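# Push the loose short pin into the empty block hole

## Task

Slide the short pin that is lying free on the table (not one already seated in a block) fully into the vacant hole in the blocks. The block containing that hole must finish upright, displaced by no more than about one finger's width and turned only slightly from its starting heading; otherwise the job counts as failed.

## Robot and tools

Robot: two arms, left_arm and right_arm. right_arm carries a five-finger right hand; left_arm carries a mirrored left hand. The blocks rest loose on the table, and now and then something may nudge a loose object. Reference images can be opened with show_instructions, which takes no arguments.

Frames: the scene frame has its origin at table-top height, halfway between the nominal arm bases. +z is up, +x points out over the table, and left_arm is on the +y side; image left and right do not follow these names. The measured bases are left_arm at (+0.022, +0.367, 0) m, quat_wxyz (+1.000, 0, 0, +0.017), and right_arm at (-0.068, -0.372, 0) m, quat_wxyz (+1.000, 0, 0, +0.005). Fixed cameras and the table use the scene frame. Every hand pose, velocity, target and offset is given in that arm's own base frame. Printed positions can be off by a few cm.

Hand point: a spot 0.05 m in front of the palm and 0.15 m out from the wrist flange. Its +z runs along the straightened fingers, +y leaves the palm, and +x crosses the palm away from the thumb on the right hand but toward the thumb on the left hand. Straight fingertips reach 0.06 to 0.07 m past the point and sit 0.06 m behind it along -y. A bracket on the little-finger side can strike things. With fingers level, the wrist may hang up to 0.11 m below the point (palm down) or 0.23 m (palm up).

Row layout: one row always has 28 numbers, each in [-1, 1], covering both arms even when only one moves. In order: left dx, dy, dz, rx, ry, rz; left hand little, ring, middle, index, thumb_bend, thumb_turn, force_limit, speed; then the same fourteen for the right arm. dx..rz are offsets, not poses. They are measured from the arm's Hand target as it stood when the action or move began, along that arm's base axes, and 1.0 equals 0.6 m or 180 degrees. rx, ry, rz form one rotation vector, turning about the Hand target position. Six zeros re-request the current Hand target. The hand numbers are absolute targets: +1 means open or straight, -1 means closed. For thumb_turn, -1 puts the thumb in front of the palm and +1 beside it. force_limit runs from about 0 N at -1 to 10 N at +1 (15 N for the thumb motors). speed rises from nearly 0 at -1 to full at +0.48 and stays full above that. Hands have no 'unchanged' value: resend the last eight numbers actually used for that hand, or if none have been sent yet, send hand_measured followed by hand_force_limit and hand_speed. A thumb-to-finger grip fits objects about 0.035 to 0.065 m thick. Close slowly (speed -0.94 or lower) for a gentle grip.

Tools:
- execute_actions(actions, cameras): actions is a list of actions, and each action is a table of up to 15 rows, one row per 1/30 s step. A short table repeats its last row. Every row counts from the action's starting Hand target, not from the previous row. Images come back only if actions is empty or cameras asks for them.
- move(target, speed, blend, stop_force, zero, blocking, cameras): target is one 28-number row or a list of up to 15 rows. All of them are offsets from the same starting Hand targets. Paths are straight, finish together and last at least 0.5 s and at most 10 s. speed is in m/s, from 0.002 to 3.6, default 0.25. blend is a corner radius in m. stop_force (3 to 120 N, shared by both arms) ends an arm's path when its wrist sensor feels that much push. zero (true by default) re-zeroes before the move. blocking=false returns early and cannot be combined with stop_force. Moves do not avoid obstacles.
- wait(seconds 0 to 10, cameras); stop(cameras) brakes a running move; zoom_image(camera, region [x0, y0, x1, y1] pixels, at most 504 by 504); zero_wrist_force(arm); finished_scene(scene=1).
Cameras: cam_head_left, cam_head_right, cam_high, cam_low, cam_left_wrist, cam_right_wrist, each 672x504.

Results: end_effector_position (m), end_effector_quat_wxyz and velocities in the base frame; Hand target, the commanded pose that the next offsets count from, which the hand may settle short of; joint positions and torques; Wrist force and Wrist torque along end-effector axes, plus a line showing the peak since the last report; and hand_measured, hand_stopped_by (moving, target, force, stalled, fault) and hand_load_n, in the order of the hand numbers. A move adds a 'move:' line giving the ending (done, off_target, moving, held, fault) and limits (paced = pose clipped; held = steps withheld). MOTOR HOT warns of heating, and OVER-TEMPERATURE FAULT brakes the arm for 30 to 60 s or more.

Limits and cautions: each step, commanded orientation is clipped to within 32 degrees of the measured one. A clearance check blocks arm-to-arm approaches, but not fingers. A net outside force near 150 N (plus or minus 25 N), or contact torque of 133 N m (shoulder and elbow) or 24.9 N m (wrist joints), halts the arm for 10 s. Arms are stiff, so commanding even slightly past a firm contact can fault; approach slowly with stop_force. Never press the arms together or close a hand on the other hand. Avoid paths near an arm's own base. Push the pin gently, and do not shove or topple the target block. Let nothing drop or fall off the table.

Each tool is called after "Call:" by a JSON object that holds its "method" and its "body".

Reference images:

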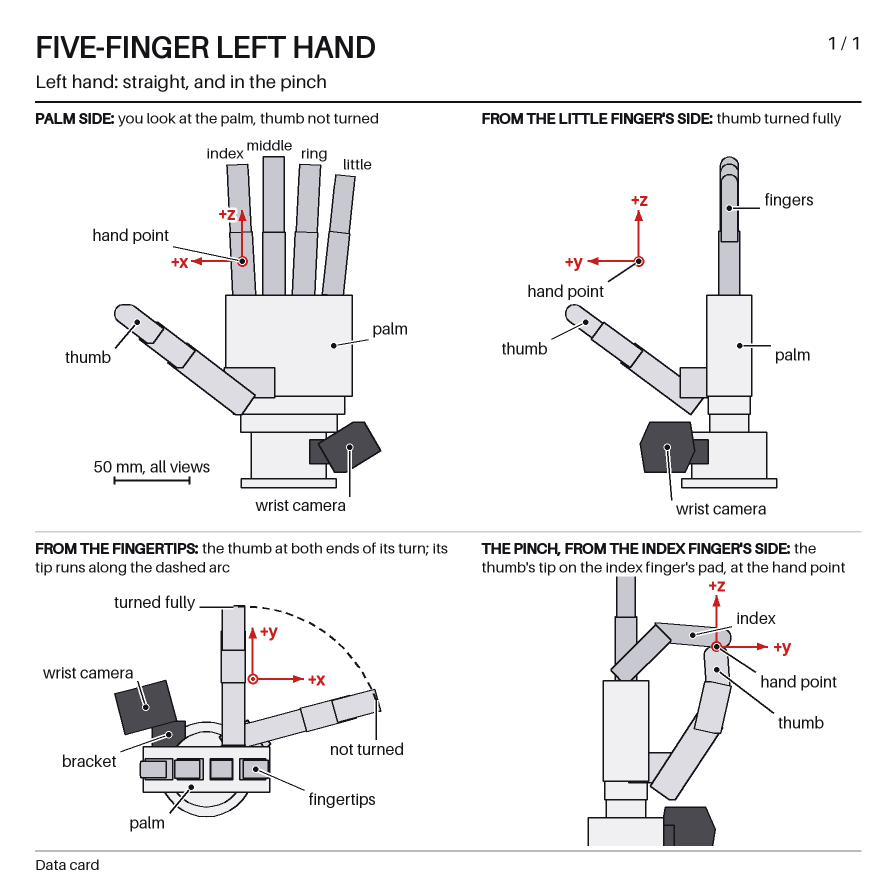

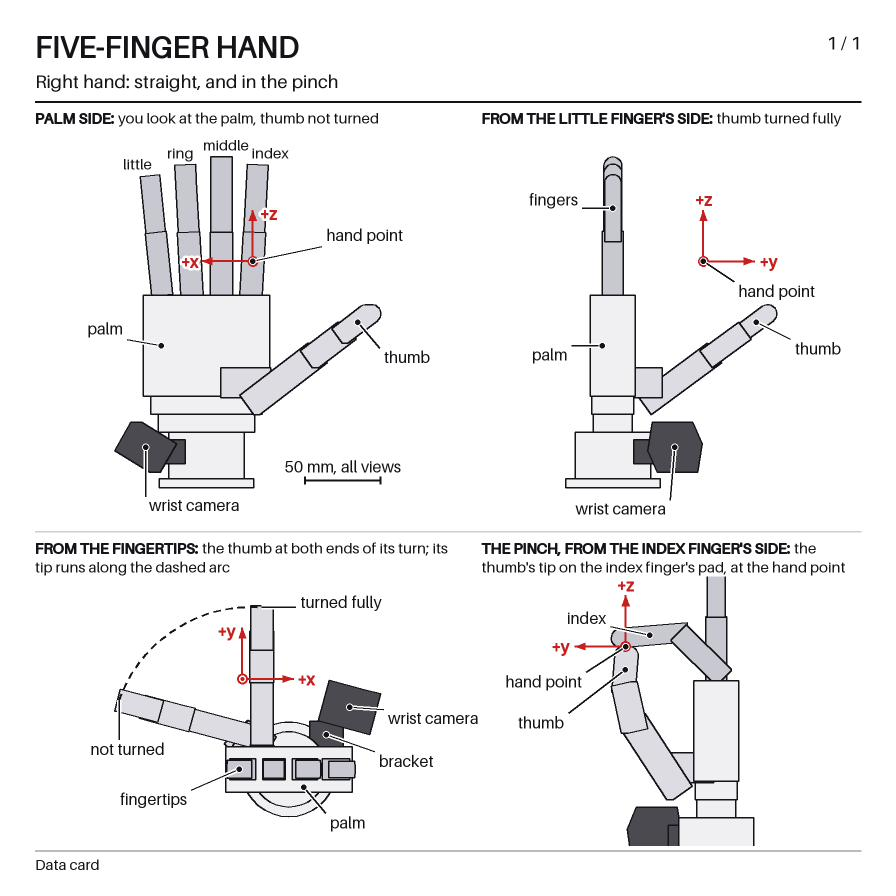

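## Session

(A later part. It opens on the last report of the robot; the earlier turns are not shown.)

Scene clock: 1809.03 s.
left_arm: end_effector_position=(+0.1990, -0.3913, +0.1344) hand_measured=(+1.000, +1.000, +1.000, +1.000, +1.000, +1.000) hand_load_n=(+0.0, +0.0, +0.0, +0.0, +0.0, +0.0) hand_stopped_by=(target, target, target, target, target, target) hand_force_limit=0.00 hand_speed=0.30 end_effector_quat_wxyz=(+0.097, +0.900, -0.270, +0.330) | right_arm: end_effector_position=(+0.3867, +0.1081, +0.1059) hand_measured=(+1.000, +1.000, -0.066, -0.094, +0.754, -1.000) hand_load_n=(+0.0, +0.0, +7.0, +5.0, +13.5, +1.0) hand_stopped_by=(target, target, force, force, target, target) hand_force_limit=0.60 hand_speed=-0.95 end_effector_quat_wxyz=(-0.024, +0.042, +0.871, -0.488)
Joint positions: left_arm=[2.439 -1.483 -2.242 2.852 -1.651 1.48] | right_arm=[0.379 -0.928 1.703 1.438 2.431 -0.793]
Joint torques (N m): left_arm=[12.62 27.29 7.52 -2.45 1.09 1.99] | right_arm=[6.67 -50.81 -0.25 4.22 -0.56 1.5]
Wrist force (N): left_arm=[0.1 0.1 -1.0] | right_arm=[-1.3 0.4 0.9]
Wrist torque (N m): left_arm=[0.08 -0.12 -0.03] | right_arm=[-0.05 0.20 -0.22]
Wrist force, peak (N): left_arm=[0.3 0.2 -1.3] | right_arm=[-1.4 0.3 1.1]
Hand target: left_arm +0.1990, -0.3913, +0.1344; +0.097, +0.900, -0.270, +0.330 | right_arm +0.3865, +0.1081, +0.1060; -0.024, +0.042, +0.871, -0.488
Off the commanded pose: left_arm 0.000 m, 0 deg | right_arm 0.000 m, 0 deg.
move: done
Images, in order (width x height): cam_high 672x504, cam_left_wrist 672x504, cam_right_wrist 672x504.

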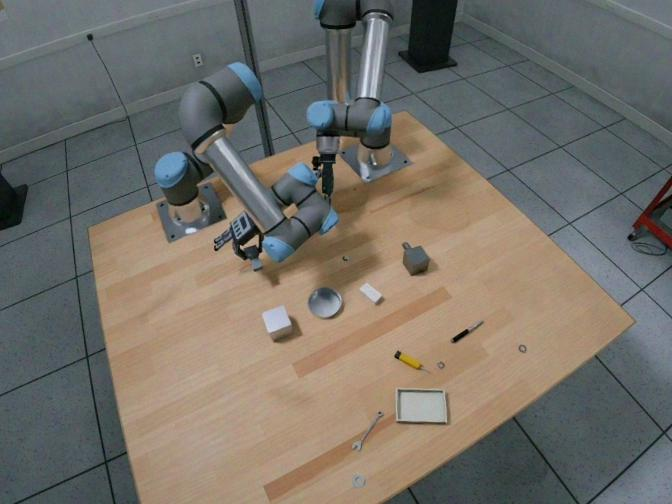

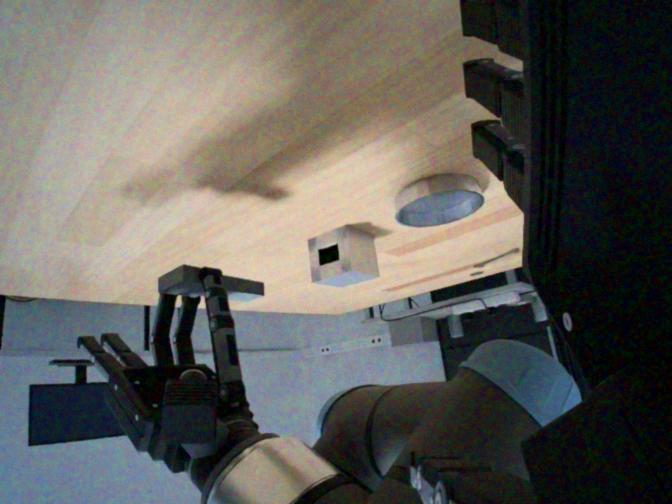

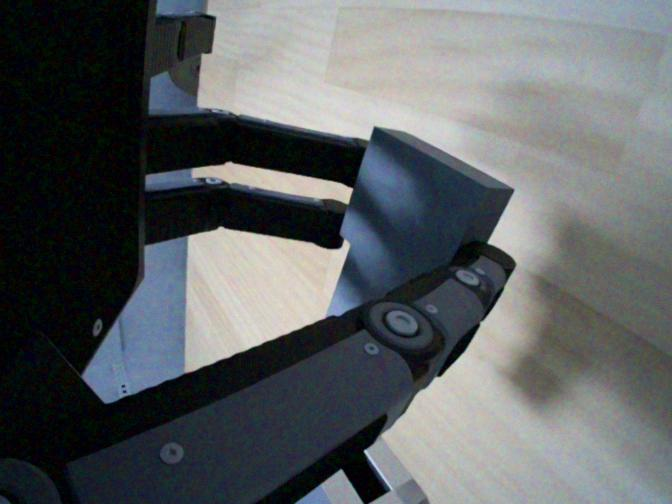

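Call:
{"method": "move", "body": {"target": [0,0,0,0,0,0,1,1,1,1,1,1,0,0.3,-0.1,-0.333,0.2,0,0,0,1,1,-0.45,-0.55,0.75,-1,0.6,-0.95], "speed": 0.15}}

Call:
{"method": "move", "body": {"target": [0.25,-0.22,0,0,0,0,1,1,1,1,1,1,0,0.3,0,0,0,0,0,0,1,1,-0.45,-0.55,0.75,-1,0.6,-0.95], "speed": 0.15, "cameras": ["cam_left_wrist","cam_high"]}}

Scene clock: 1944.60 s.
left_arm: end_effector_position=(+0.1990, -0.3913, +0.1344) hand_measured=(+1.000, +1.000, +1.000, +1.000, +1.000, +1.000) hand_load_n=(+0.0, +0.0, +0.0, +0.0, +0.0, +0.0) hand_stopped_by=(target, target, target, target, target, target) hand_force_limit=0.00 hand_speed=0.30 end_effector_quat_wxyz=(+0.097, +0.900, -0.270, +0.330) | right_arm: end_effector_position=(+0.3265, -0.0917, +0.2260) hand_measured=(+1.000, +1.000, -0.066, -0.094, +0.754, -1.000) hand_load_n=(+0.0, +0.0, +7.5, +5.0, +14.0, +1.0) hand_stopped_by=(target, target, force, force, target, target) hand_force_limit=0.60 hand_speed=-0.95 end_effector_quat_wxyz=(-0.024, +0.042, +0.871, -0.488)
Joint positions: left_arm=[2.439 -1.483 -2.242 2.852 -1.651 1.48] | right_arm=[-0.133 -1.464 1.916 1.06 2.591 -1.641]
Joint torques (N m): left_arm=[12.59 26.34 8.94 -2.43 1.23 1.53] | right_arm=[-6.05 -32.01 -20.65 1.33 -0.2 -1.24]
Wrist force (N): left_arm=[0.3 0.1 -1.0] | right_arm=[-1.3 0.1 0.9]
Wrist torque (N m): left_arm=[0.09 -0.16 -0.01] | right_arm=[-0.09 0.19 -0.02]
Wrist force, peak (N): left_arm=[0.7 0.1 -1.1] | right_arm=[-1.1 -0.4 1.3]
Hand target: left_arm +0.1990, -0.3913, +0.1344; +0.097, +0.900, -0.270, +0.330 | right_arm +0.3265, -0.0917, +0.2260; -0.024, +0.042, +0.871, -0.488
Off the commanded pose: left_arm 0.000 m, 0 deg | right_arm 0.000 m, 0 deg.
move: done

Scene clock: 1946.70 s.
left_arm: end_effector_position=(+0.3489, -0.5232, +0.1344) hand_measured=(+1.000, +1.000, +1.000, +1.000, +1.000, +1.000) hand_load_n=(+0.0, +0.0, +0.0, +0.0, -0.5, +0.0) hand_stopped_by=(target, target, target, target, target, target) hand_force_limit=0.00 hand_speed=0.30 end_effector_quat_wxyz=(+0.097, +0.900, -0.270, +0.330) | right_arm: end_effector_position=(+0.3265, -0.0917, +0.2260) hand_measured=(+1.000, +1.000, -0.066, -0.094, +0.754, -1.000) hand_load_n=(+0.0, -0.5, +7.5, +5.0, +14.0, +1.0) hand_stopped_by=(target, target, force, force, target, target) hand_force_limit=0.60 hand_speed=-0.95 end_effector_quat_wxyz=(-0.024, +0.042, +0.871, -0.488)
Joint positions: left_arm=[2.43 -1.928 -1.722 2.776 -1.657 1.473] | right_arm=[-0.134 -1.464 1.916 1.06 2.591 -1.641]
Joint torques (N m): left_arm=[-15.25 19.83 29.36 -2.66 -1.28 -2.2] | right_arm=[-5.46 -31.59 -4.59 1.21 -0.35 -1.29]
Wrist force (N): left_arm=[0.2 0.3 -0.9] | right_arm=[-1.3 0.2 0.8]
Wrist torque (N m): left_arm=[0.12 -0.12 0.04] | right_arm=[-0.07 0.20 -0.02]
Wrist force, peak (N): left_arm=[-0.3 0.1 -1.5] | right_arm=[-1.2 0.3 1.1]
Hand target: left_arm +0.3490, -0.5233, +0.1344; +0.097, +0.900, -0.270, +0.330 | right_arm +0.3265, -0.0917, +0.2260; -0.024, +0.042, +0.871, -0.488
Off the commanded pose: left_arm 0.000 m, 0 deg | right_arm 0.000 m, 0 deg.
move: done
Images, in order (width x height): cam_high 672x504, cam_left_wrist 672x504.

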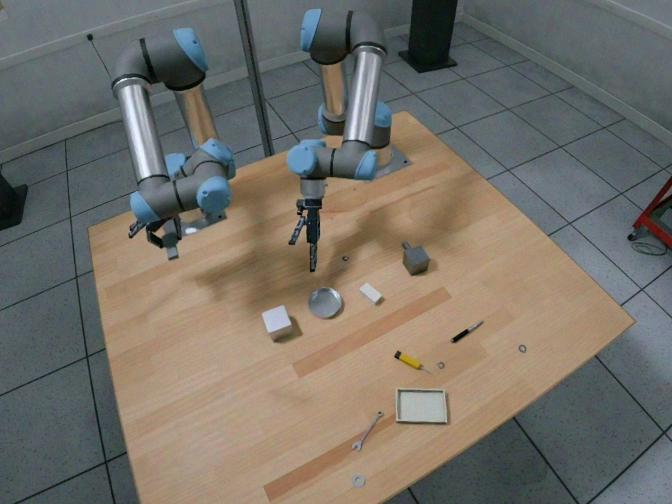

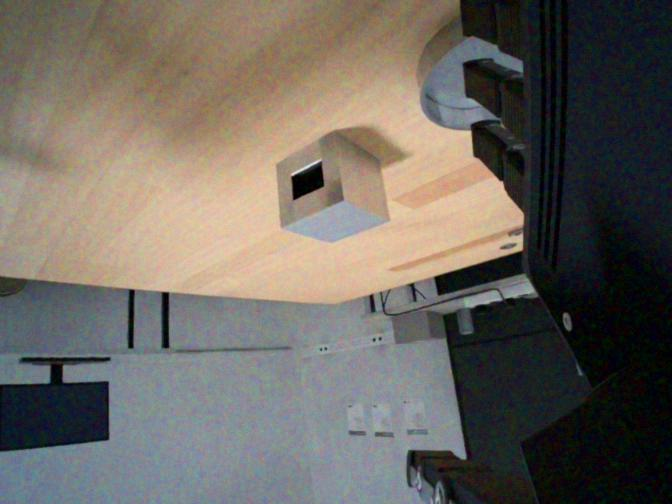

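Call:
{"method": "zoom_image", "body": {"camera": "cam_left_wrist", "region": [268, 120, 400, 250]}}

Scaled by 3.818 from the camera's 672x504 image, which has a finer 960x720 frame.

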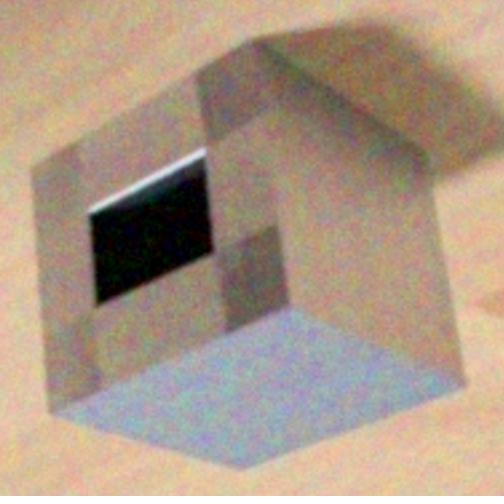

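Call:
{"method": "move", "body": {"target": [0.128,-0.107,0.0,0.0427,0.0513,0,1,1,1,1,1,1,0,0.3,0,0,0,0,0,0,1,1,-0.45,-0.55,0.75,-1,0.6,-0.95], "speed": 0.12, "cameras": ["cam_left_wrist","cam_high"]}}

Scene clock: 1969.07 s.
left_arm: end_effector_position=(+0.4257, -0.5875, +0.1344) hand_measured=(+1.000, +1.000, +1.000, +1.000, +1.000, +1.000) hand_load_n=(-0.5, +0.0, +0.0, +0.0, +0.0, +0.0) hand_stopped_by=(target, target, target, target, target, target) hand_force_limit=0.00 hand_speed=0.30 end_effector_quat_wxyz=(+0.058, +0.928, -0.282, +0.238) | right_arm: end_effector_position=(+0.3265, -0.0917, +0.2260) hand_measured=(+1.000, +1.000, -0.066, -0.094, +0.754, -1.000) hand_load_n=(+0.0, +0.0, +7.5, +5.0, +14.0, +1.0) hand_stopped_by=(target, target, force, force, target, target) hand_force_limit=0.60 hand_speed=-0.95 end_effector_quat_wxyz=(-0.024, +0.042, +0.871, -0.488)
Joint positions: left_arm=[2.434 -2.243 -1.173 2.334 -1.652 1.474] | right_arm=[-0.134 -1.464 1.916 1.06 2.591 -1.641]
Joint torques (N m): left_arm=[-14.85 33.76 29.56 -3.21 -1.46 -2.44] | right_arm=[-4.99 -30.92 -3.75 1.19 -0.22 -1.3]
Wrist force (N): left_arm=[0.1 0.3 -0.8] | right_arm=[-1.1 0.3 0.9]
Wrist torque (N m): left_arm=[0.09 -0.11 0.00] | right_arm=[-0.07 0.15 -0.01]
Wrist force, peak (N): left_arm=[0.4 0.4 -1.3] | right_arm=[-1.5 0.3 0.9]
Hand target: left_arm +0.4258, -0.5875, +0.1344; +0.058, +0.928, -0.282, +0.237 | right_arm +0.3265, -0.0917, +0.2260; -0.024, +0.042, +0.871, -0.488
Off the commanded pose: left_arm 0.000 m, 0 deg | right_arm 0.000 m, 0 deg.
move: done
Images, in order (width x height): cam_high 672x504, cam_left_wrist 672x504.

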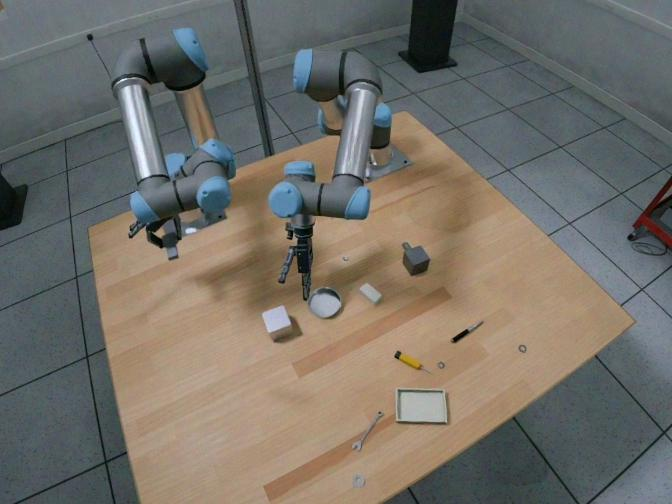

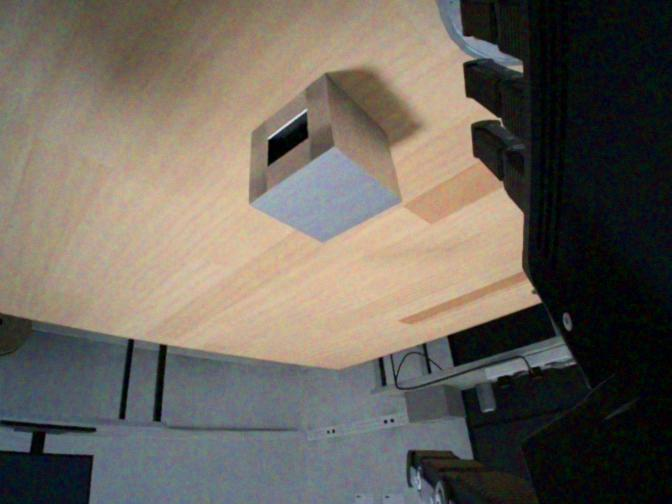

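Call:
{"method": "zoom_image", "body": {"camera": "cam_left_wrist", "region": [240, 85, 330, 215]}}

Scaled by 3.877 from the camera's 672x504 image, which has a finer 960x720 frame.

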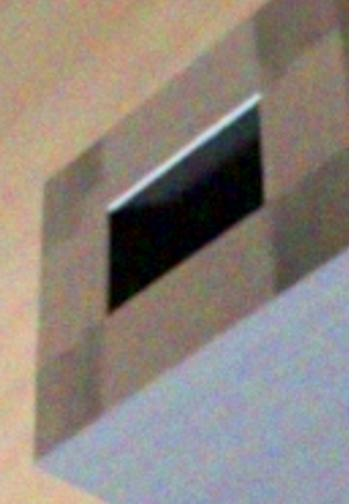

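Call:
{"method": "wait", "body": {"seconds": 0.1, "cameras": ["cam_low"]}}

Call:
{"method": "zoom_image", "body": {"camera": "cam_low", "region": [90, 210, 220, 300]}}

Scene clock: 1983.60 s.
left_arm: end_effector_position=(+0.4257, -0.5875, +0.1344) hand_measured=(+1.000, +1.000, +1.000, +1.000, +1.000, +1.000) hand_load_n=(+0.0, +0.0, +0.0, +0.0, +0.0, +0.0) hand_stopped_by=(target, target, target, target, target, target) hand_force_limit=0.00 hand_speed=0.30 end_effector_quat_wxyz=(+0.058, +0.928, -0.282, +0.237) | right_arm: end_effector_position=(+0.3265, -0.0917, +0.2260) hand_measured=(+1.000, +1.000, -0.066, -0.094, +0.754, -1.000) hand_load_n=(+0.0, +0.0, +7.0, +5.0, +13.5, +1.0) hand_stopped_by=(target, target, force, force, target, target) hand_force_limit=0.60 hand_speed=-0.95 end_effector_quat_wxyz=(-0.024, +0.042, +0.871, -0.488)
Joint positions: left_arm=[2.434 -2.243 -1.173 2.333 -1.652 1.474] | right_arm=[-0.134 -1.464 1.916 1.06 2.591 -1.641]
Joint torques (N m): left_arm=[-14.51 34.16 28.65 -3.15 -1.48 -2.18] | right_arm=[-5.31 -31.25 -4.12 1.14 -0.18 -1.51]
Wrist force (N): left_arm=[0.1 0.3 -0.8] | right_arm=[-1.2 0.2 0.8]
Wrist torque (N m): left_arm=[0.08 -0.11 0.00] | right_arm=[-0.08 0.18 -0.01]
Wrist force, peak (N): left_arm=[0.1 0.6 -0.9] | right_arm=[-1.4 0.3 0.9]
Hand target: left_arm +0.4258, -0.5875, +0.1344; +0.058, +0.928, -0.282, +0.237 | right_arm +0.3265, -0.0917, +0.2260; -0.024, +0.042, +0.871, -0.488
Off the commanded pose: left_arm 0.000 m, 0 deg | right_arm 0.000 m, 0 deg.
wait: 0.10 s; at rest from the start
Images, in order (width x height): cam_low 672x504.

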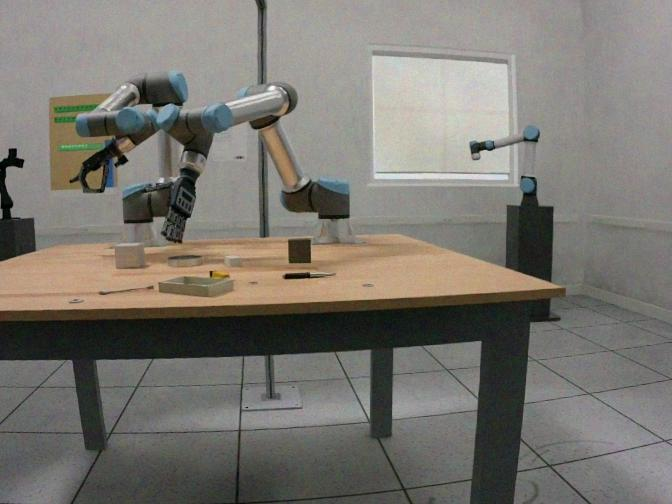

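Scaled by 3.877.

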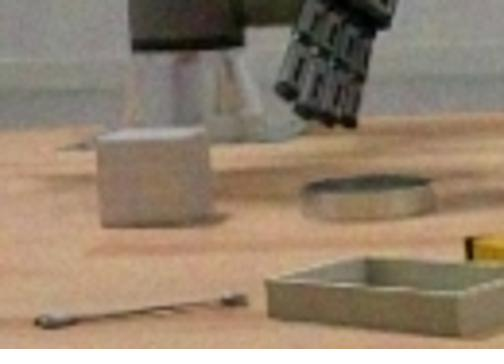

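Call:
{"method": "move", "body": {"target": [-0.378,0.327,0.0,-0.0427,-0.0513,0,1,1,1,1,1,1,0,0.3,0,0,0,0,0,0,1,1,-0.45,-0.55,0.75,-1,0.6,-0.95], "speed": 0.15}}

Call:
{"method": "move", "body": {"target": [[0,0,0,0,0,0,1,1,1,1,1,1,0,0.3,0.1,0.333,-0.2,0,0,0,1,1,-0.45,-0.55,0.75,-1,0.6,-0.95],[0,0,0,0,0,0,1,1,1,1,1,1,0,0.3,0.18,0.325,-0.3,0,0,0,1,1,-0.45,-0.55,0.75,-1,0.6,-0.95],[0,0,0,0,0,0,1,1,1,1,1,1,0,0.3,0.28,0.315,-0.3,0,0,0,1,1,-0.45,-0.55,0.75,-1,0.6,-0.95]], "speed": 0.12, "cameras": ["cam_left_wrist","cam_high"]}}

Call:
{"method": "zoom_image", "body": {"camera": "cam_left_wrist", "region": [270, 215, 390, 300]}}

Call:
{"method": "zoom_image", "body": {"camera": "cam_high", "region": [240, 285, 310, 345]}}

Scene clock: 2013.87 s.
left_arm: end_effector_position=(+0.1990, -0.3914, +0.1344) hand_measured=(+1.000, +1.000, +1.000, +1.000, +1.000, +1.000) hand_load_n=(+0.0, +0.0, +0.0, +0.0, -0.5, +0.0) hand_stopped_by=(target, target, target, target, target, target) hand_force_limit=0.00 hand_speed=0.30 end_effector_quat_wxyz=(+0.097, +0.900, -0.270, +0.330) | right_arm: end_effector_position=(+0.3265, -0.0917, +0.2260) hand_measured=(+1.000, +1.000, -0.066, -0.094, +0.754, -1.000) hand_load_n=(+0.0, +0.0, +7.5, +5.0, +14.0, +1.0) hand_stopped_by=(target, target, force, force, target, target) hand_force_limit=0.60 hand_speed=-0.95 end_effector_quat_wxyz=(-0.024, +0.042, +0.871, -0.488)
Joint positions: left_arm=[2.439 -1.484 -2.241 2.852 -1.651 1.48] | right_arm=[-0.134 -1.464 1.916 1.06 2.591 -1.641]
Joint torques (N m): left_arm=[12.86 28.56 6.99 0.74 1.37 1.93] | right_arm=[-4.48 -31.25 -4.24 1.26 -0.29 -1.39]
Wrist force (N): left_arm=[0.1 0.2 -1.1] | right_arm=[-1.4 0.2 0.7]
Wrist torque (N m): left_arm=[0.11 -0.13 -0.03] | right_arm=[-0.06 0.21 -0.03]
Wrist force, peak (N): left_arm=[-0.1 0.1 -1.4] | right_arm=[-1.4 0.4 1.0]
Hand target: left_arm +0.1990, -0.3913, +0.1344; +0.097, +0.900, -0.270, +0.330 | right_arm +0.3265, -0.0917, +0.2260; -0.024, +0.042, +0.871, -0.488
Off the commanded pose: left_arm 0.000 m, 0 deg | right_arm 0.000 m, 0 deg.
move: done

Scene clock: 2018.80 s.
left_arm: end_effector_position=(+0.1990, -0.3913, +0.1344) hand_measured=(+1.000, +1.000, +1.000, +1.000, +1.000, +1.000) hand_load_n=(+0.0, +0.0, +0.0, +0.0, +0.0, +0.0) hand_stopped_by=(target, target, target, target, target, target) hand_force_limit=0.00 hand_speed=0.30 end_effector_quat_wxyz=(+0.097, +0.900, -0.270, +0.330) | right_arm: end_effector_position=(+0.4944, +0.0973, +0.0460) hand_measured=(+1.000, +1.000, -0.066, -0.094, +0.754, -1.000) hand_load_n=(+0.0, +0.0, +7.5, +4.5, +13.5, +1.0) hand_stopped_by=(target, target, force, force, target, target) hand_force_limit=0.60 hand_speed=-0.95 end_effector_quat_wxyz=(-0.024, +0.042, +0.871, -0.488)
Joint positions: left_arm=[2.439 -1.483 -2.242 2.852 -1.651 1.48] | right_arm=[0.288 -0.685 1.395 1.411 2.482 -0.912]
Joint torques (N m): left_arm=[12.52 28.47 6.57 0.72 1.26 2.23] | right_arm=[-5.22 -40.92 -25.75 4.32 3.25 -1.45]
Wrist force (N): left_arm=[0.1 0.2 -1.1] | right_arm=[-1.3 0.1 1.0]
Wrist torque (N m): left_arm=[0.11 -0.12 -0.03] | right_arm=[-0.10 0.19 -0.02]
Wrist force, peak (N): left_arm=[0.1 0.3 -1.5] | right_arm=[-1.7 0.1 1.0]
Hand target: left_arm +0.1990, -0.3913, +0.1344; +0.097, +0.900, -0.270, +0.330 | right_arm +0.4945, +0.0973, +0.0460; -0.024, +0.042, +0.871, -0.488
Off the commanded pose: left_arm 0.000 m, 0 deg | right_arm 0.000 m, 0 deg.
move: done
Images, in order (width x height): cam_high 672x504, cam_left_wrist 672x504.

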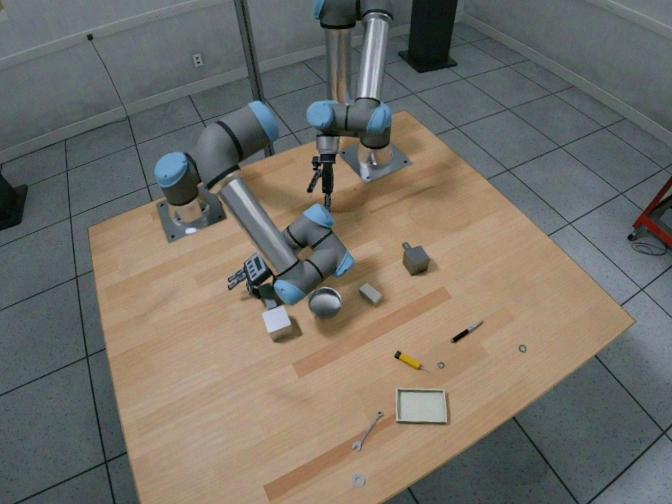

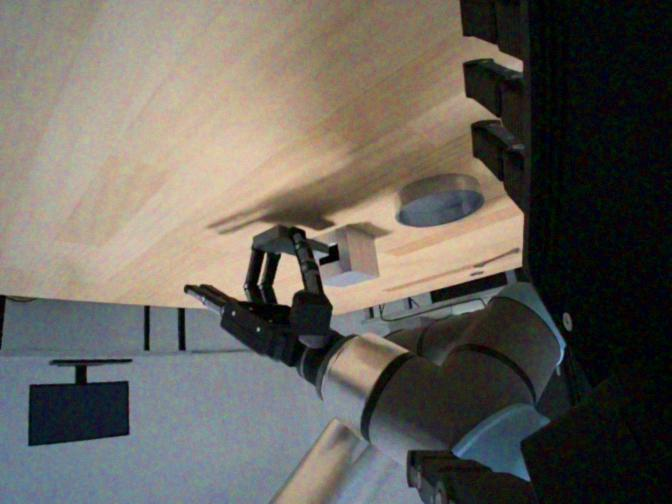

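Scaled by 4.200 from the camera's 672x504 image, which has a finer 960x720 frame.

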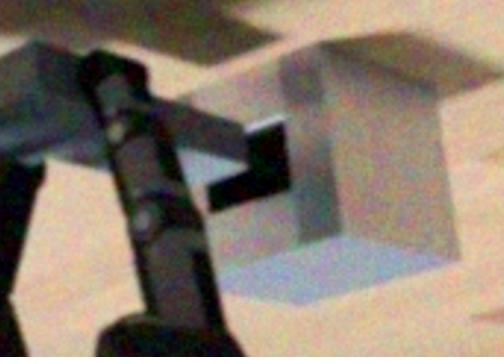

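Scaled by 7.200.

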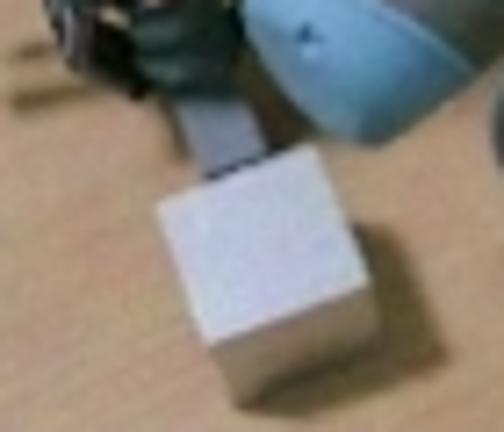

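Call:
{"method": "move", "body": {"target": [[0,0,0,0,0,0,1,1,1,1,1,1,0,0.3,0,0.0067,0,0,0,-0.0167,1,1,-0.45,-0.55,0.75,-1,0.6,-0.95],[0,0,0,0,0,0,1,1,1,1,1,1,0,0.3,0.02,0.0037,0,0,0,-0.0167,1,1,-0.45,-0.55,0.75,-1,0.6,-0.95]], "speed": 0.03, "cameras": ["cam_left_wrist","cam_high"]}}

Call:
{"method": "zoom_image", "body": {"camera": "cam_left_wrist", "region": [270, 215, 390, 300]}}

Call:
{"method": "zoom_image", "body": {"camera": "cam_high", "region": [240, 285, 310, 345]}}

Scene clock: 2063.93 s.
left_arm: end_effector_position=(+0.1990, -0.3913, +0.1344) hand_measured=(+1.000, +1.000, +1.000, +1.000, +1.000, +1.000) hand_load_n=(+0.0, +0.0, +0.0, +0.0, -0.5, +0.0) hand_stopped_by=(target, target, target, target, target, target) hand_force_limit=0.00 hand_speed=0.30 end_effector_quat_wxyz=(+0.097, +0.900, -0.270, +0.330) | right_arm: end_effector_position=(+0.5063, +0.0995, +0.0460) hand_measured=(+1.000, +1.000, -0.066, -0.094, +0.754, -1.000) hand_load_n=(+0.0, +0.0, +7.5, +5.0, +14.0, +1.0) hand_stopped_by=(target, target, force, force, target, target) hand_force_limit=0.60 hand_speed=-0.95 end_effector_quat_wxyz=(-0.037, +0.065, +0.870, -0.487)
Joint positions: left_arm=[2.439 -1.483 -2.242 2.852 -1.651 1.48] | right_arm=[0.281 -0.646 1.325 1.49 2.457 -0.85]
Joint torques (N m): left_arm=[12.71 29.6 5.57 0.6 1.49 1.85] | right_arm=[-5.31 -42.04 -25.69 4.27 3.15 -1.29]
Wrist force (N): left_arm=[0.2 -0.1 -1.2] | right_arm=[-1.1 0.1 1.1]
Wrist torque (N m): left_arm=[0.07 -0.14 -0.02] | right_arm=[-0.09 0.17 0.00]
Wrist force, peak (N): left_arm=[0.3 0.3 -1.3] | right_arm=[-1.4 0.2 1.0]
Hand target: left_arm +0.1990, -0.3913, +0.1344; +0.097, +0.900, -0.270, +0.330 | right_arm +0.5065, +0.0995, +0.0460; -0.037, +0.065, +0.870, -0.487
Off the commanded pose: left_arm 0.000 m, 0 deg | right_arm 0.000 m, 0 deg.
move: done
Images, in order (width x height): cam_high 672x504, cam_left_wrist 672x504.

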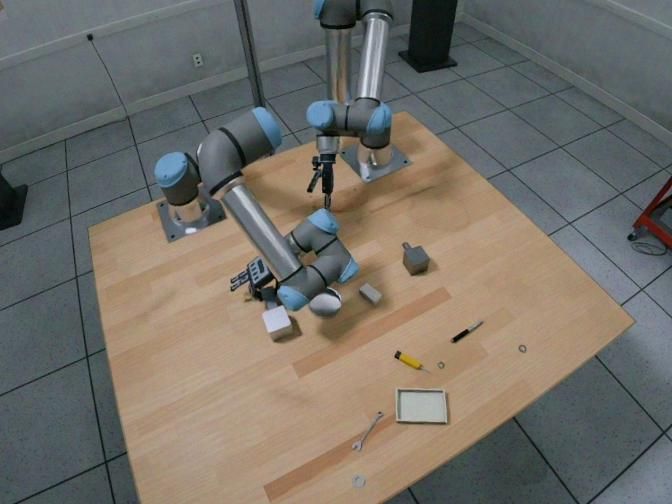

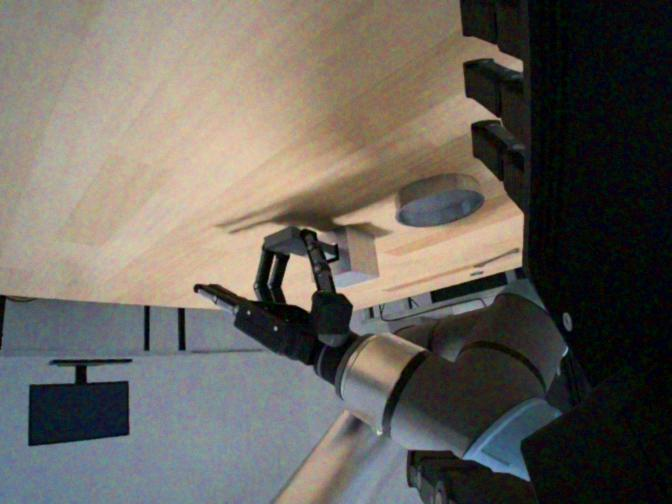

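Scaled by 4.200 from the camera's 672x504 image, which has a finer 960x720 frame.

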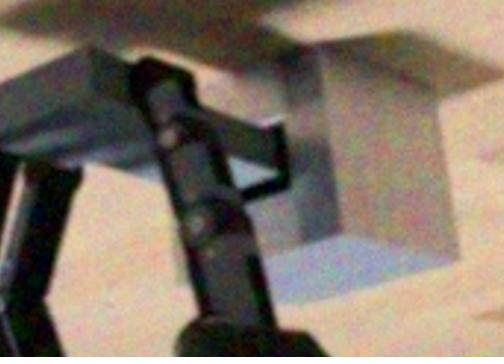

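Scaled by 7.200.

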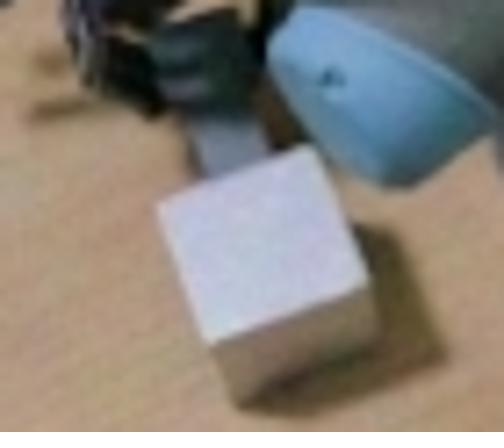

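Call:
{"method": "move", "body": {"target": [0,0,0,0,0,0,1,1,1,1,1,1,0,0.3,-0.005,-0.006,0,0,0,0.011,1,1,-0.45,-0.55,0.75,-1,0.6,-0.95], "speed": 0.03, "cameras": ["cam_left_wrist","cam_high"]}}

Call:
{"method": "zoom_image", "body": {"camera": "cam_left_wrist", "region": [270, 215, 390, 300]}}

Call:
{"method": "zoom_image", "body": {"camera": "cam_high", "region": [240, 285, 310, 345]}}

Scene clock: 2093.37 s.
left_arm: end_effector_position=(+0.1990, -0.3913, +0.1344) hand_measured=(+1.000, +1.000, +1.000, +1.000, +1.000, +1.000) hand_load_n=(+0.0, +0.0, +0.0, +0.0, -0.5, +0.0) hand_stopped_by=(target, target, target, target, target, target) hand_force_limit=0.00 hand_speed=0.30 end_effector_quat_wxyz=(+0.097, +0.900, -0.270, +0.330) | right_arm: end_effector_position=(+0.5035, +0.0959, +0.0460) hand_measured=(+1.000, +1.000, -0.066, -0.094, +0.754, -1.000) hand_load_n=(+0.0, +0.0, +7.0, +4.5, +14.0, +1.0) hand_stopped_by=(target, target, force, force, target, target) hand_force_limit=0.60 hand_speed=-0.95 end_effector_quat_wxyz=(-0.029, +0.050, +0.871, -0.488)
Joint positions: left_arm=[2.439 -1.483 -2.242 2.852 -1.651 1.48] | right_arm=[0.279 -0.666 1.357 1.44 2.477 -0.899]
Joint torques (N m): left_arm=[12.37 25.85 7.73 0.65 1.3 1.72] | right_arm=[-5.56 -60.82 -1.18 1.58 3.36 -1.26]
Wrist force (N): left_arm=[0.2 -0.1 -1.1] | right_arm=[-1.0 0.2 1.0]
Wrist torque (N m): left_arm=[0.07 -0.14 -0.02] | right_arm=[-0.07 0.15 0.00]
Wrist force, peak (N): left_arm=[0.4 0.2 -1.3] | right_arm=[-1.1 0.2 1.2]
Hand target: left_arm +0.1990, -0.3913, +0.1344; +0.097, +0.900, -0.270, +0.330 | right_arm +0.5035, +0.0959, +0.0460; -0.028, +0.050, +0.871, -0.488
Off the commanded pose: left_arm 0.000 m, 0 deg | right_arm 0.000 m, 0 deg.
move: done
Images, in order (width x height): cam_high 672x504, cam_left_wrist 672x504.

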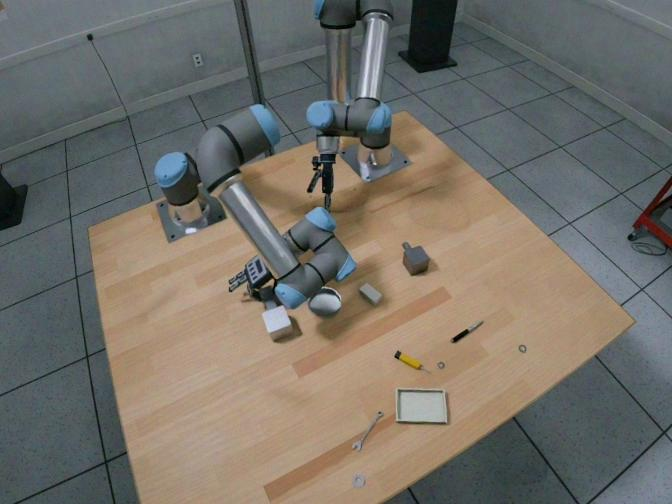

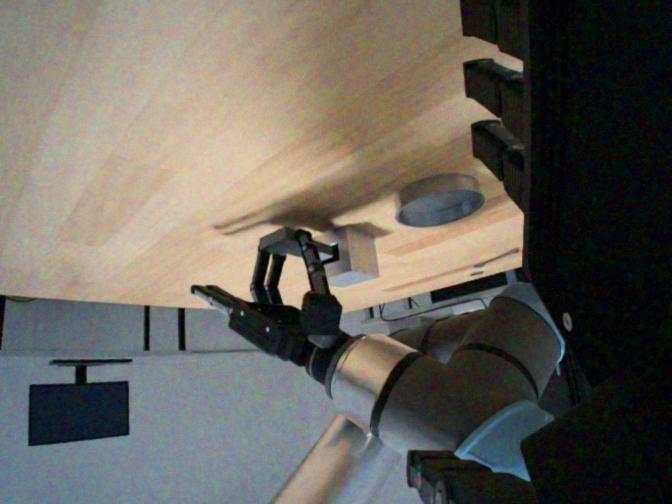

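Scaled by 4.200 from the camera's 672x504 image, which has a finer 960x720 frame.

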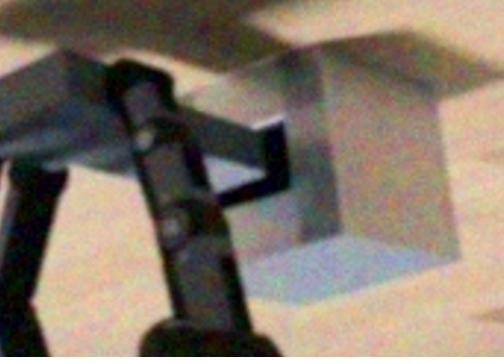

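Scaled by 7.200.

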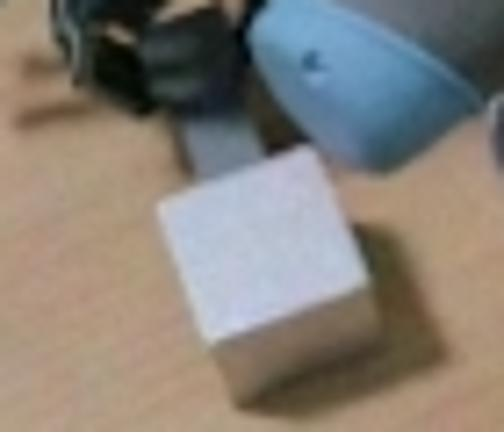

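Call:
{"method": "move", "body": {"target": [0,0,0,0,0,0,1,1,1,1,1,1,0,0.3,0.055,-0.0064,0,0,0,0,1,1,-0.45,-0.55,0.75,-1,0.6,-0.95], "speed": 0.012, "stop_force": 3, "cameras": ["cam_left_wrist","cam_high"]}}

Call:
{"method": "zoom_image", "body": {"camera": "cam_left_wrist", "region": [270, 215, 390, 300]}}

Call:
{"method": "zoom_image", "body": {"camera": "cam_high", "region": [240, 285, 310, 345]}}

Scene clock: 2113.77 s.
left_arm: end_effector_position=(+0.1990, -0.3913, +0.1344) hand_measured=(+1.000, +1.000, +1.000, +1.000, +1.000, +1.000) hand_load_n=(+0.0, -0.5, +0.0, +0.0, -0.5, +0.0) hand_stopped_by=(target, target, target, target, target, target) hand_force_limit=0.00 hand_speed=0.30 end_effector_quat_wxyz=(+0.097, +0.900, -0.270, +0.330) | right_arm: end_effector_position=(+0.5364, +0.0921, +0.0460) hand_measured=(+1.000, +1.000, -0.066, -0.094, +0.754, -1.000) hand_load_n=(+0.0, +0.0, +8.0, +5.0, +13.5, -0.5) hand_stopped_by=(target, target, force, force, target, target) hand_force_limit=0.60 hand_speed=-0.95 end_effector_quat_wxyz=(-0.028, +0.050, +0.871, -0.488)
Joint positions: left_arm=[2.439 -1.483 -2.242 2.852 -1.651 1.48] | right_arm=[0.257 -0.613 1.239 1.481 2.489 -0.93]
Joint torques (N m): left_arm=[13.31 28.27 8.38 0.69 1.25 2.06] | right_arm=[-5.1 -45.18 -25.32 3.31 3.51 -1.03]
Wrist force (N): left_arm=[0.5 0.0 -1.1] | right_arm=[2.2 -0.8 1.6]
Wrist torque (N m): left_arm=[0.07 -0.17 0.00] | right_arm=[-0.09 0.16 -0.07]
Wrist force, peak (N): left_arm=[0.3 0.0 -1.3] | right_arm=[2.2 -0.8 1.6]
Hand target: left_arm +0.1990, -0.3913, +0.1344; +0.097, +0.900, -0.270, +0.330 | right_arm +0.5364, +0.0921, +0.0460; -0.028, +0.050, +0.871, -0.488
Off the commanded pose: left_arm 0.000 m, 0 deg | right_arm 0.000 m, 0 deg.
move: contact (right_arm)
Images, in order (width x height): cam_high 672x504, cam_left_wrist 672x504.

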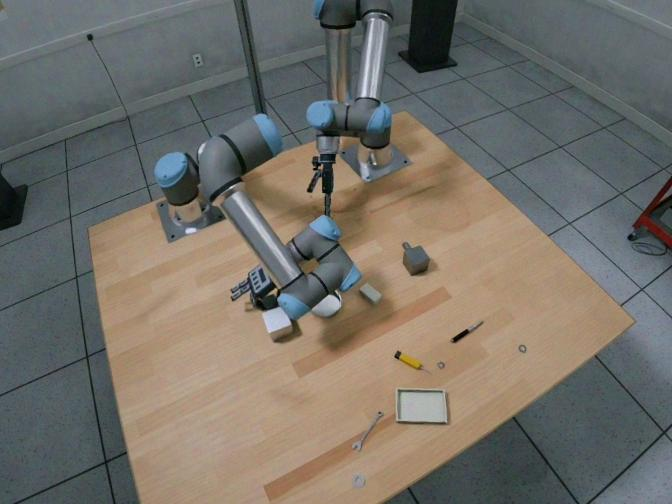

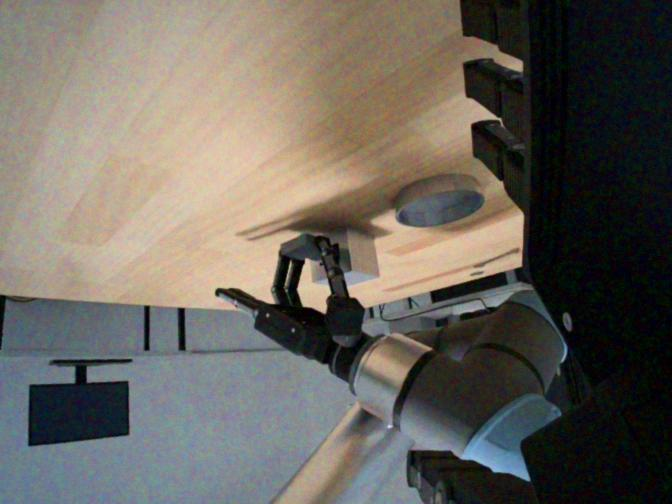

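Scaled by 4.200 from the camera's 672x504 image, which has a finer 960x720 frame.

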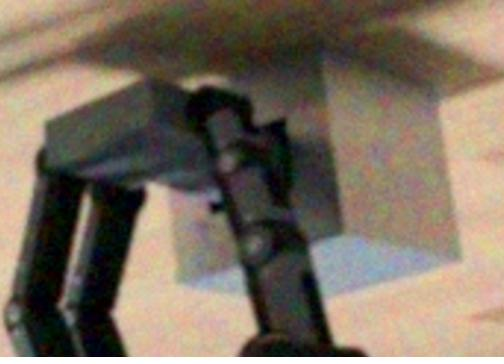

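Scaled by 7.200.

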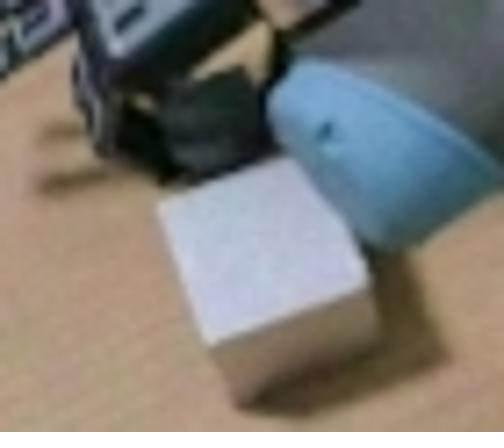

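Call:
{"method": "wait", "body": {"seconds": 0.1, "cameras": ["cam_right_wrist","cam_high","cam_low"]}}

Call:
{"method": "zoom_image", "body": {"camera": "cam_right_wrist", "region": [200, 200, 500, 450]}}

Call:
{"method": "zoom_image", "body": {"camera": "cam_low", "region": [90, 180, 220, 280]}}

Call:
{"method": "zoom_image", "body": {"camera": "cam_high", "region": [220, 250, 320, 345]}}

Scene clock: 2163.07 s.
left_arm: end_effector_position=(+0.1990, -0.3913, +0.1344) hand_measured=(+1.000, +1.000, +1.000, +1.000, +1.000, +1.000) hand_load_n=(+0.0, +0.0, +0.0, +0.0, +0.0, +0.0) hand_stopped_by=(target, target, target, target, target, target) hand_force_limit=0.00 hand_speed=0.30 end_effector_quat_wxyz=(+0.097, +0.900, -0.270, +0.330) | right_arm: end_effector_position=(+0.5364, +0.0921, +0.0460) hand_measured=(+1.000, +1.000, -0.066, -0.094, +0.754, -1.000) hand_load_n=(+0.0, +0.0, +7.5, +5.0, +13.5, -0.5) hand_stopped_by=(target, target, force, force, target, target) hand_force_limit=0.60 hand_speed=-0.95 end_effector_quat_wxyz=(-0.028, +0.050, +0.871, -0.488)
Joint positions: left_arm=[2.439 -1.483 -2.242 2.852 -1.651 1.48] | right_arm=[0.257 -0.613 1.239 1.481 2.489 -0.93]
Joint torques (N m): left_arm=[13.28 28.82 5.78 0.35 1.09 1.97] | right_arm=[0.22 -57.14 -4.15 2.27 2.92 0.81]
Wrist force (N): left_arm=[0.2 0.1 -1.0] | right_arm=[2.2 -0.6 1.6]
Wrist torque (N m): left_arm=[0.10 -0.12 -0.03] | right_arm=[-0.07 0.16 -0.07]
Wrist force, peak (N): left_arm=[0.0 0.3 -1.4] | right_arm=[2.3 -0.6 1.8]
Hand target: left_arm +0.1990, -0.3913, +0.1344; +0.097, +0.900, -0.270, +0.330 | right_arm +0.5364, +0.0921, +0.0460; -0.028, +0.050, +0.871, -0.488
Off the commanded pose: left_arm 0.000 m, 0 deg | right_arm 0.000 m, 0 deg.
wait: 0.10 s; at rest from the start
Images, in order (width x height): cam_high 672x504, cam_low 672x504, cam_right_wrist 672x504.

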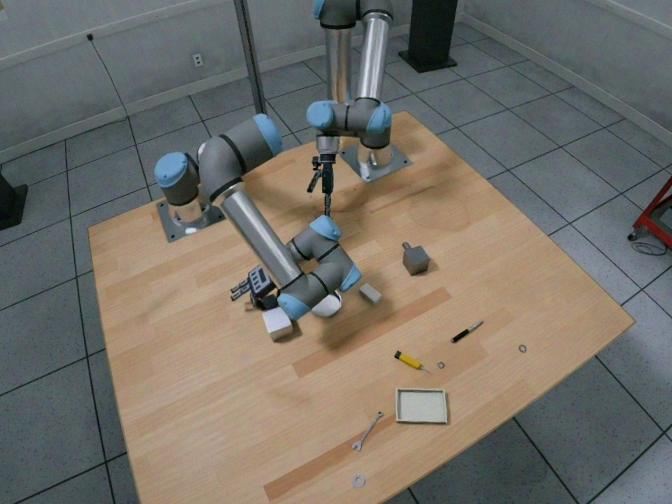

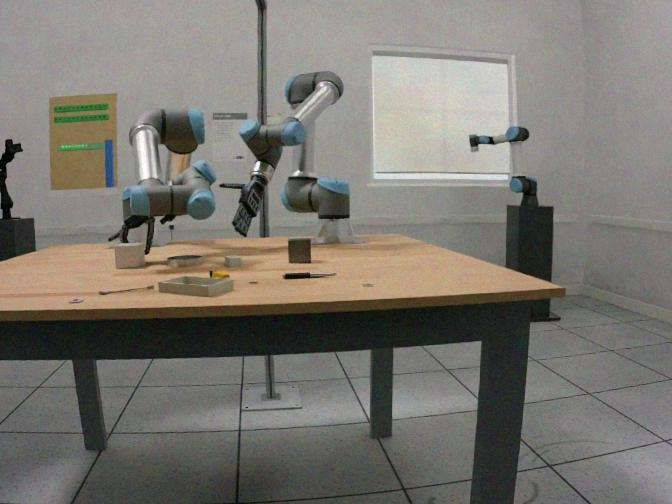

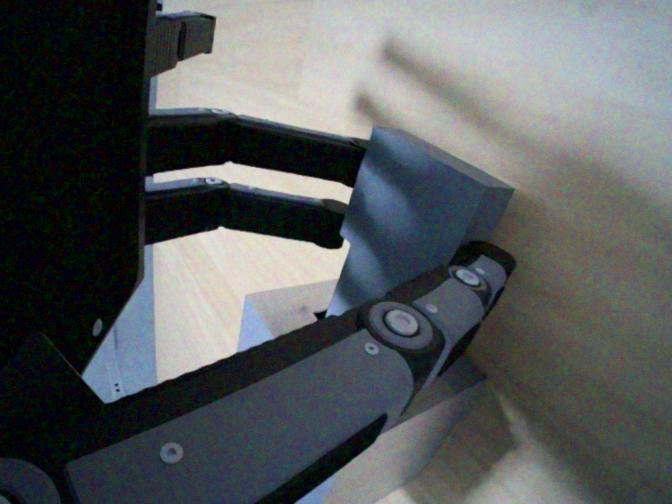

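Scaled by 1.680 from the camera's 672x504 image, which has a finer 960x720 frame.

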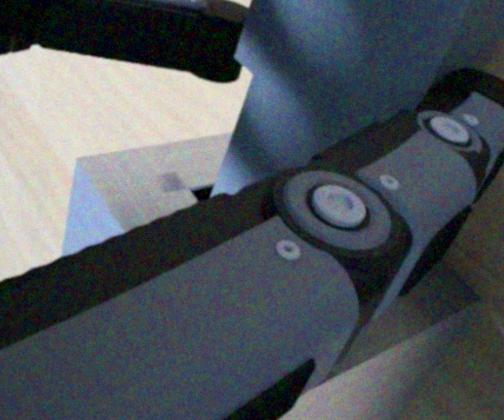

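Scaled by 3.877.

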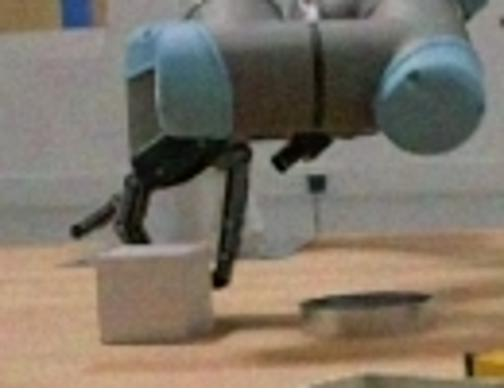

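Scaled by 5.040.

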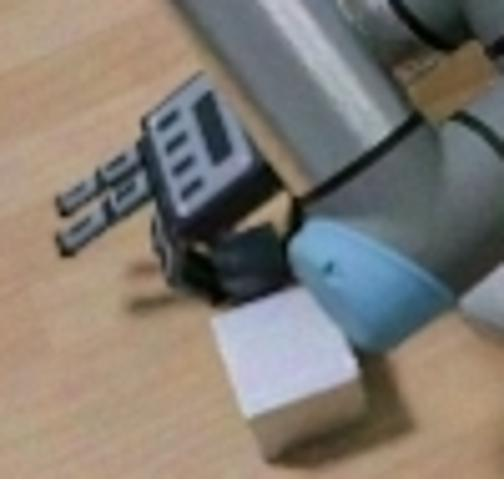

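Call:
{"method": "move", "body": {"target": [0,0,0,0,0,0,1,1,1,1,1,1,0,0.3,0,0,0.005,0,0,0,1,1,-0.45,-0.55,0.75,-1,0.6,-0.95], "speed": 0.01, "stop_force": 3}}

Call:
{"method": "move", "body": {"target": [0,0,0,0,0,0,1,1,1,1,1,1,0,0.3,0,0,-0.01,0,0,0,1,1,-0.45,-0.55,0.75,-1,0.6,-0.95], "speed": 0.01, "stop_force": 3}}

Scene clock: 2366.33 s.
left_arm: end_effector_position=(+0.1990, -0.3913, +0.1344) hand_measured=(+1.000, +1.000, +1.000, +1.000, +1.000, +1.000) hand_load_n=(+0.0, +0.0, +0.0, +0.0, +0.0, +0.0) hand_stopped_by=(target, target, target, target, target, target) hand_force_limit=0.00 hand_speed=0.30 end_effector_quat_wxyz=(+0.097, +0.900, -0.270, +0.330) | right_arm: end_effector_position=(+0.5364, +0.0921, +0.0490) hand_measured=(+1.000, +1.000, -0.066, -0.094, +0.754, -1.000) hand_load_n=(+0.0, +0.0, +7.0, +5.0, +14.0, +0.0) hand_stopped_by=(target, target, force, force, target, target) hand_force_limit=0.60 hand_speed=-0.95 end_effector_quat_wxyz=(-0.028, +0.050, +0.871, -0.488)
Joint positions: left_arm=[2.439 -1.483 -2.242 2.852 -1.651 1.48] | right_arm=[0.257 -0.617 1.239 1.485 2.489 -0.93]
Joint torques (N m): left_arm=[13.13 28.36 7.76 0.47 1.24 1.86] | right_arm=[4.9 -62.54 -28.49 4.08 2.24 0.6]
Wrist force (N): left_arm=[0.3 0.2 -1.1] | right_arm=[0.6 0.8 1.6]
Wrist torque (N m): left_arm=[0.12 -0.15 -0.03] | right_arm=[-0.03 0.16 -0.08]
Wrist force, peak (N): left_arm=[0.2 0.3 -1.3] | right_arm=[2.4 -0.6 1.7]
Hand target: left_arm +0.1990, -0.3913, +0.1344; +0.097, +0.900, -0.270, +0.330 | right_arm +0.5364, +0.0921, +0.0490; -0.028, +0.050, +0.871, -0.488
Off the commanded pose: left_arm 0.000 m, 0 deg | right_arm 0.000 m, 0 deg.
move: done

Scene clock: 2367.93 s.
left_arm: end_effector_position=(+0.1990, -0.3913, +0.1344) hand_measured=(+1.000, +1.000, +1.000, +1.000, +1.000, +1.000) hand_load_n=(+0.0, +0.0, +0.0, +0.0, +0.0, +0.0) hand_stopped_by=(target, target, target, target, target, target) hand_force_limit=0.00 hand_speed=0.30 end_effector_quat_wxyz=(+0.097, +0.900, -0.270, +0.330) | right_arm: end_effector_position=(+0.5364, +0.0921, +0.0430) hand_measured=(+1.000, +1.000, -0.066, -0.094, +0.754, -1.000) hand_load_n=(+0.0, -0.5, +8.0, +4.5, +13.5, -0.5) hand_stopped_by=(target, target, force, force, target, target) hand_force_limit=0.60 hand_speed=-0.95 end_effector_quat_wxyz=(-0.028, +0.050, +0.871, -0.488)
Joint positions: left_arm=[2.439 -1.483 -2.242 2.852 -1.651 1.48] | right_arm=[0.257 -0.608 1.239 1.476 2.489 -0.93]
Joint torques (N m): left_arm=[13.33 27.93 6.02 0.42 1.1 1.8] | right_arm=[4.04 -43.69 -2.82 1.08 1.69 0.54]
Wrist force (N): left_arm=[0.1 0.1 -1.0] | right_arm=[1.3 -1.2 0.7]
Wrist torque (N m): left_arm=[0.08 -0.11 -0.03] | right_arm=[-0.11 0.12 -0.02]
Wrist force, peak (N): left_arm=[0.7 0.4 -1.1] | right_arm=[2.6 -1.8 1.1]
Hand target: left_arm +0.1990, -0.3913, +0.1344; +0.097, +0.900, -0.270, +0.330 | right_arm +0.5364, +0.0921, +0.0430; -0.028, +0.050, +0.871, -0.488
Off the commanded pose: left_arm 0.000 m, 0 deg | right_arm 0.000 m, 0 deg.
move: done


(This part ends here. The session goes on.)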